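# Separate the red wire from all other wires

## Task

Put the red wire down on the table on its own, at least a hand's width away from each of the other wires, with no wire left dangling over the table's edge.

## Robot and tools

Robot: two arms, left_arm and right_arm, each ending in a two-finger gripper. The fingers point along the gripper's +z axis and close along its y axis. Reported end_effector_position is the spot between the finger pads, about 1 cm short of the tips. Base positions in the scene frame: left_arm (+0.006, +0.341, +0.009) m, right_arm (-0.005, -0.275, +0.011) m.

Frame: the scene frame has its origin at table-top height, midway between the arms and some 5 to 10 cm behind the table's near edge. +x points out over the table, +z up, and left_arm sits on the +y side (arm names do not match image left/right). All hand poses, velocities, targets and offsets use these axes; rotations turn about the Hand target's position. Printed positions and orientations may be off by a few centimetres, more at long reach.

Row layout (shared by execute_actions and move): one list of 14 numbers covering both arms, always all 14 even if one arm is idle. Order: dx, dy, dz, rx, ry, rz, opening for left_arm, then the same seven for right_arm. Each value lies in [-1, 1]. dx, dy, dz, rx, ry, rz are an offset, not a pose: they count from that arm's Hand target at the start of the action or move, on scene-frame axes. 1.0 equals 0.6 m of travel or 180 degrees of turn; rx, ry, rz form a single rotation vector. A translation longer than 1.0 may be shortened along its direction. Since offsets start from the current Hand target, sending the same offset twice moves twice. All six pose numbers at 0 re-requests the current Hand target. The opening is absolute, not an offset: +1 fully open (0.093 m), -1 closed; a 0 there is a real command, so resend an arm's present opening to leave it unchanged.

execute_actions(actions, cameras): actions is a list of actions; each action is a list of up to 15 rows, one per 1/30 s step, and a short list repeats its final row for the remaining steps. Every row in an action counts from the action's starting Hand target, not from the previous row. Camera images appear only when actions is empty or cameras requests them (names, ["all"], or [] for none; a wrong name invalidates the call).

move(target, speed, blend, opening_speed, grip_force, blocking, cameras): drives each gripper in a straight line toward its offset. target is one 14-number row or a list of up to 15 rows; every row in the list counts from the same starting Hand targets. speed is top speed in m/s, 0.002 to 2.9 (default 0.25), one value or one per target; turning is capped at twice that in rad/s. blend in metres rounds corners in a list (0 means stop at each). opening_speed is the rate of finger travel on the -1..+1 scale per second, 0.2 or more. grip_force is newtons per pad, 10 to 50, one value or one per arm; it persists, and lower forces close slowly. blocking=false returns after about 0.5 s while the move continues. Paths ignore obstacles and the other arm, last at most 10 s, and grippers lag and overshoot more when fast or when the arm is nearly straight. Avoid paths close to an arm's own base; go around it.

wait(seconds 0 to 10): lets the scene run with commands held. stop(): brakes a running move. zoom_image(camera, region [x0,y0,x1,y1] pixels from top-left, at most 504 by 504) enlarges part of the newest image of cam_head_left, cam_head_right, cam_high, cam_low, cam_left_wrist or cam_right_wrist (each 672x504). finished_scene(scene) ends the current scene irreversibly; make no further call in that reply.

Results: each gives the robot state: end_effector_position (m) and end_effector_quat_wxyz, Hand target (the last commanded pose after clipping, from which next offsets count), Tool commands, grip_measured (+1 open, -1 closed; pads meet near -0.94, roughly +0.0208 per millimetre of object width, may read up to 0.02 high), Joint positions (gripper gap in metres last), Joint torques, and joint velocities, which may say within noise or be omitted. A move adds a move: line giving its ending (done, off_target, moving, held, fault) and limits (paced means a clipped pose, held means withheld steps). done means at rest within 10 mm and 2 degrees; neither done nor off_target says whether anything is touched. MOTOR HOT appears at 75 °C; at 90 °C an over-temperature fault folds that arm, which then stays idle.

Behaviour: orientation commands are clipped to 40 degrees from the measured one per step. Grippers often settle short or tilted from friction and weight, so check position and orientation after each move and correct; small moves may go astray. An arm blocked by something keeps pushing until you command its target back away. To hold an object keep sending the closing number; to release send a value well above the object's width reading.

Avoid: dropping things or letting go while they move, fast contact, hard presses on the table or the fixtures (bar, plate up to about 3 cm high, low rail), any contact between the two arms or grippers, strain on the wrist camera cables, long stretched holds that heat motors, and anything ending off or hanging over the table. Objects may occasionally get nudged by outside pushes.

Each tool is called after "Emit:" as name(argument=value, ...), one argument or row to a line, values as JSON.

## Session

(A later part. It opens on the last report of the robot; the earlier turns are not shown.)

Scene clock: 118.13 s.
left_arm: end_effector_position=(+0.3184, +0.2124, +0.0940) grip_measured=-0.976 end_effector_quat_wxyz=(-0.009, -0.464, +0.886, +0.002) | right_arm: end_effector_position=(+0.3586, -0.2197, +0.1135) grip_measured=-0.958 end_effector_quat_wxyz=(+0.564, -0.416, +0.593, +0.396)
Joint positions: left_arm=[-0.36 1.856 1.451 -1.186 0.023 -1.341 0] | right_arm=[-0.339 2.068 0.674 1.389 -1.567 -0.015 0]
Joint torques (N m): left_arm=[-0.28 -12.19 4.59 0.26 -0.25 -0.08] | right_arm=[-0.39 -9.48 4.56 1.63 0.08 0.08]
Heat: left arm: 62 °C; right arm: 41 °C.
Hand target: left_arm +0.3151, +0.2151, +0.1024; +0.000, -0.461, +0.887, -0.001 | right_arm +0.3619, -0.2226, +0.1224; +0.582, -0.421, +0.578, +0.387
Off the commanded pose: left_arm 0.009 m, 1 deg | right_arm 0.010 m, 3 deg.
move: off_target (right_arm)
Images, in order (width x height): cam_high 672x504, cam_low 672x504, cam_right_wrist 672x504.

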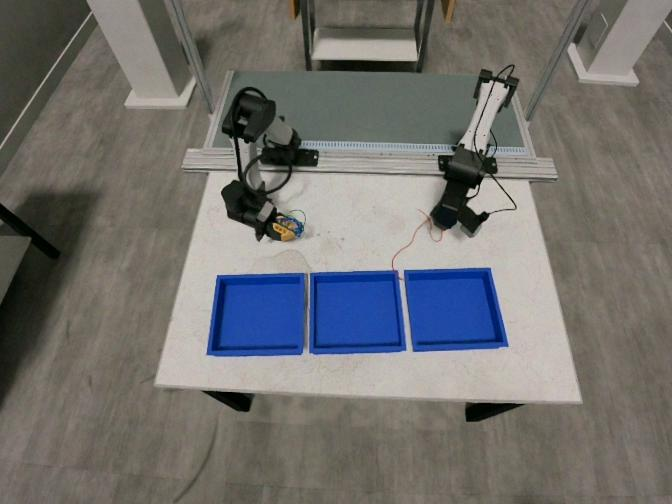

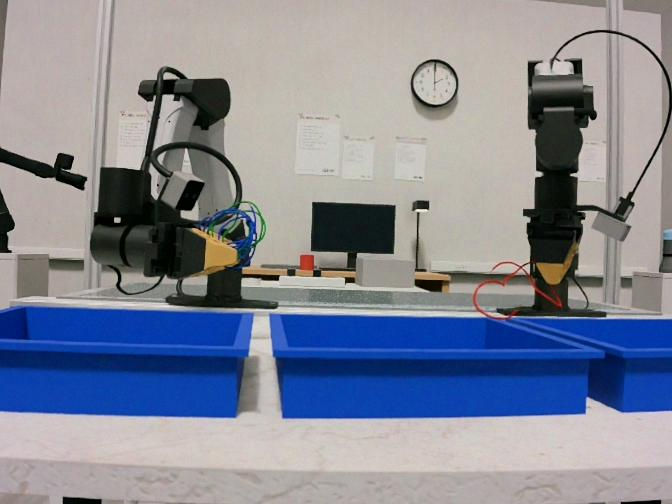

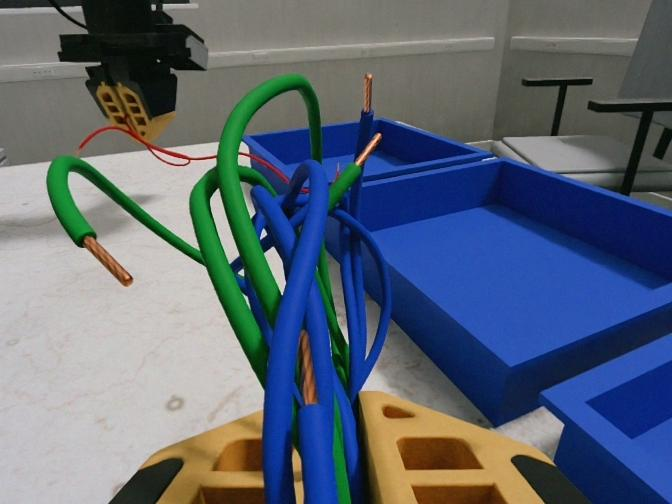

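Emit:
move(
  target=[
    [-0.07,0.12,0,0,0,0,-1,0,0,-0.04,0,0,0,-1],
    [-0.07,0.12,-0.11,0,0,0,-1,0,-0.03,-0.08,0,0,0,-1],
  ],
  speed=0.12,
  blend=0.02,
  cameras=["cam_low","cam_right_wrist","cam_high"],
)

Emit:
zoom_image(
  camera="cam_high",
  region=[230, 160, 540, 300],
)

Scene clock: 123.13 s.
left_arm: end_effector_position=(+0.2727, +0.2845, +0.0394) grip_measured=-0.976 end_effector_quat_wxyz=(-0.002, -0.461, +0.887, -0.003) | right_arm: end_effector_position=(+0.3628, -0.2366, +0.0744) grip_measured=-0.958 end_effector_quat_wxyz=(+0.572, -0.404, +0.602, +0.384)
Joint positions: left_arm=[-0.18 1.667 0.996 -0.906 0.018 -1.153 0] | right_arm=[-0.377 2.212 0.698 1.391 -1.563 -0.132 0]
Joint torques (N m): left_arm=[0.23 -6.27 4.46 0.5 -0.21 -0.07] | right_arm=[-0.88 -7.32 4.05 1.74 -0.27 -0.13]
Heat: left arm: 60 °C; right arm: 41 °C.
Hand target: left_arm +0.2731, +0.2871, +0.0364; +0.000, -0.461, +0.888, -0.001 | right_arm +0.3619, -0.2407, +0.0745; +0.582, -0.421, +0.578, +0.387
Off the commanded pose: left_arm 0.004 m, 0 deg | right_arm 0.004 m, 4 deg.
joint sent to its limit (right arm) — joint 5 (wrist yaw), lower limit. The joint targets still meet the commanded pose.
move: off_target (right_arm)
Images, in order (width x height): cam_high 672x504, cam_low 672x504, cam_right_wrist 672x504.

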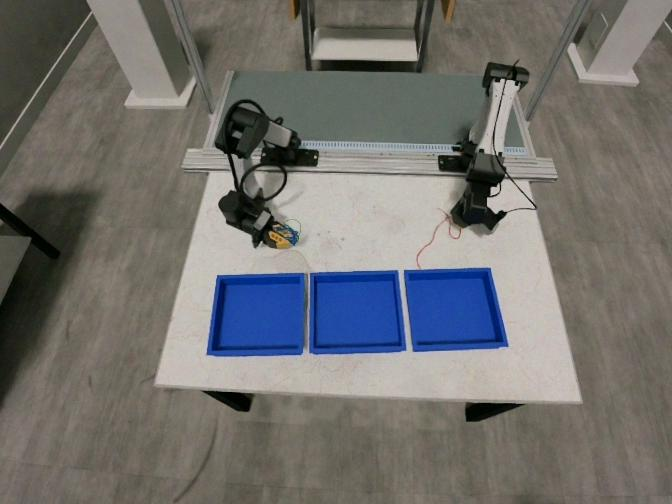

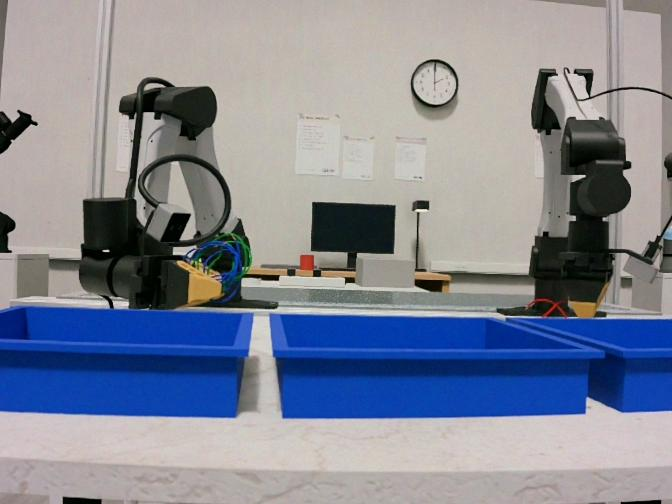

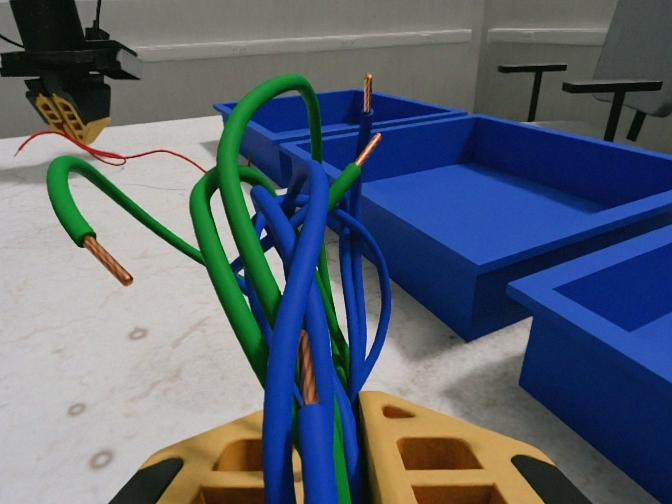

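Scaled by 1.626 from the camera's 672x504 image, which has a finer 960x720 frame.

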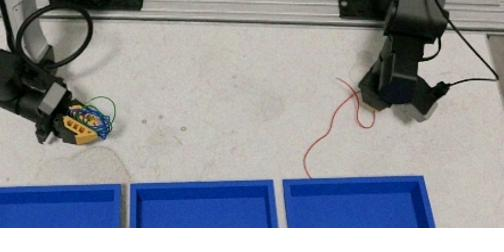

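Emit:
move(
  target=[
    [0,0,-0.03,0,0,0,-1,0,0,-0.025,0,0,0,-1],
    [0,0,-0.03,0,0,0,-0.3,0,0,-0.025,0,0,0,0],
    [0,0,0.2,0,0,0,-0.3,-0.05,-0.15,-0.02,0,0,0,0],
  ],
  speed=0.12,
  opening_speed=1.0,
  cameras=["cam_low","cam_right_wrist","cam_high","cam_left_wrist"],
)

Emit:
zoom_image(
  camera="cam_high",
  region=[230, 160, 540, 300],
)

Scene clock: 129.93 s.
left_arm: end_effector_position=(+0.2663, +0.2847, +0.1420) grip_measured=-0.302 end_effector_quat_wxyz=(-0.021, -0.459, +0.888, +0.012) | right_arm: end_effector_position=(+0.3359, -0.3298, +0.0529) grip_measured=-0.003 end_effector_quat_wxyz=(+0.620, -0.306, +0.658, +0.299)
Joint positions: left_arm=[-0.18 1.603 1.345 -1.368 0.018 -1.149 0.031] | right_arm=[-0.674 2.26 0.607 1.391 -1.563 -0.242 0.045]
Joint torques (N m): left_arm=[0.53 -8.58 8.53 0.18 -0.21 -0.07] | right_arm=[-0.66 -10.09 1.73 1.78 -0.36 -0.14]
Heat: left arm: 56 °C; right arm: 40 °C.
Hand target: left_arm +0.2731, +0.2872, +0.1563; +0.000, -0.461, +0.888, -0.001 | right_arm +0.3320, -0.3308, +0.0624; +0.582, -0.421, +0.578, +0.387
Off the commanded pose: left_arm 0.016 m, 3 deg | right_arm 0.010 m, 19 deg.
joint sent to its limit (right arm) — joint 5 (wrist yaw), lower limit. The joint targets are off in orientation, not in position.
move: off_target (left_arm, right_arm); target 2's new opening was sent with right_arm's hand 0.003 m and 3 deg from that target
Images, in order (width x height): cam_high 672x504, cam_low 672x504, cam_left_wrist 672x504, cam_right_wrist 672x504.

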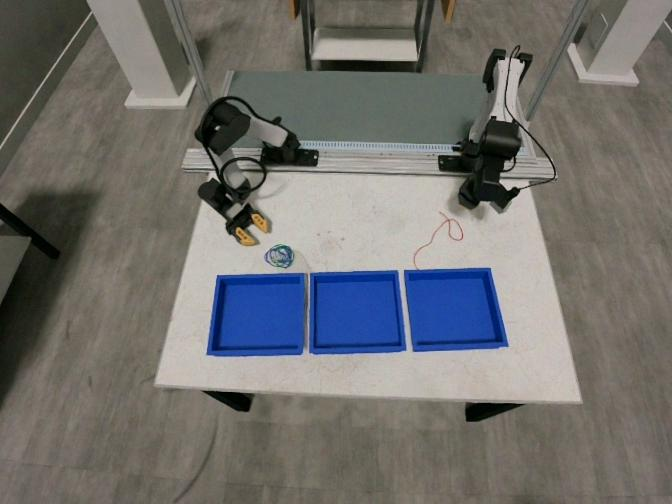

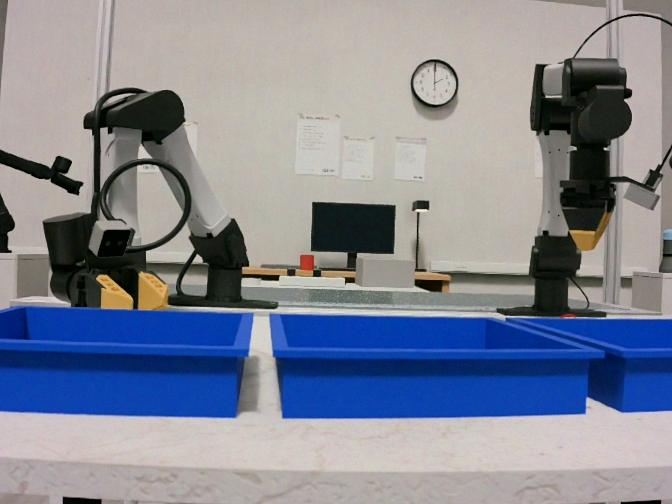

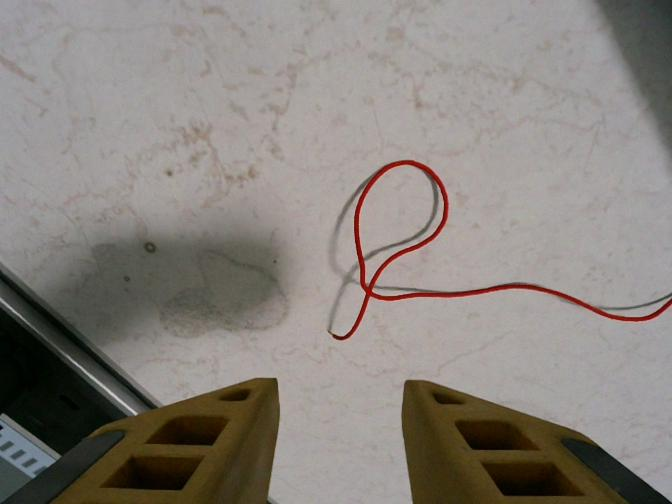

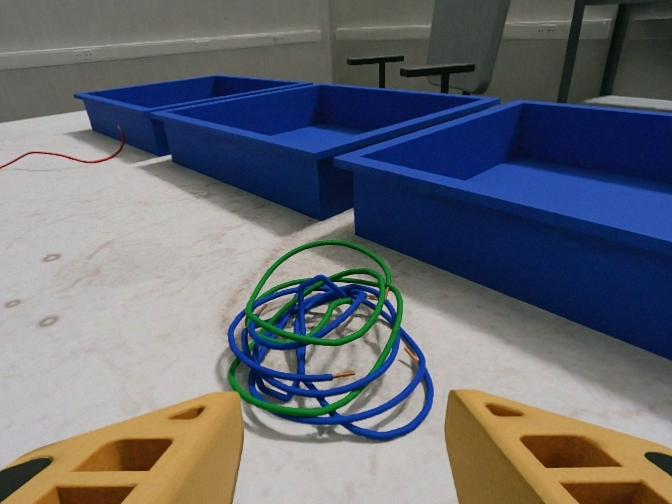

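Scaled by 1.626 from the camera's 672x504 image, which has a finer 960x720 frame.

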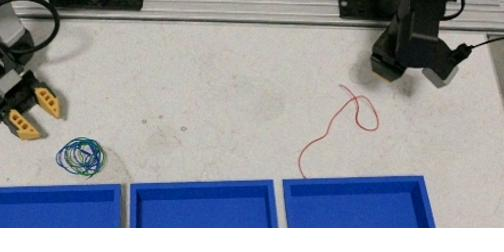

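Excellent.

Emit:
finished_scene(
  scene=1,
)

The scene is finished: the task was done.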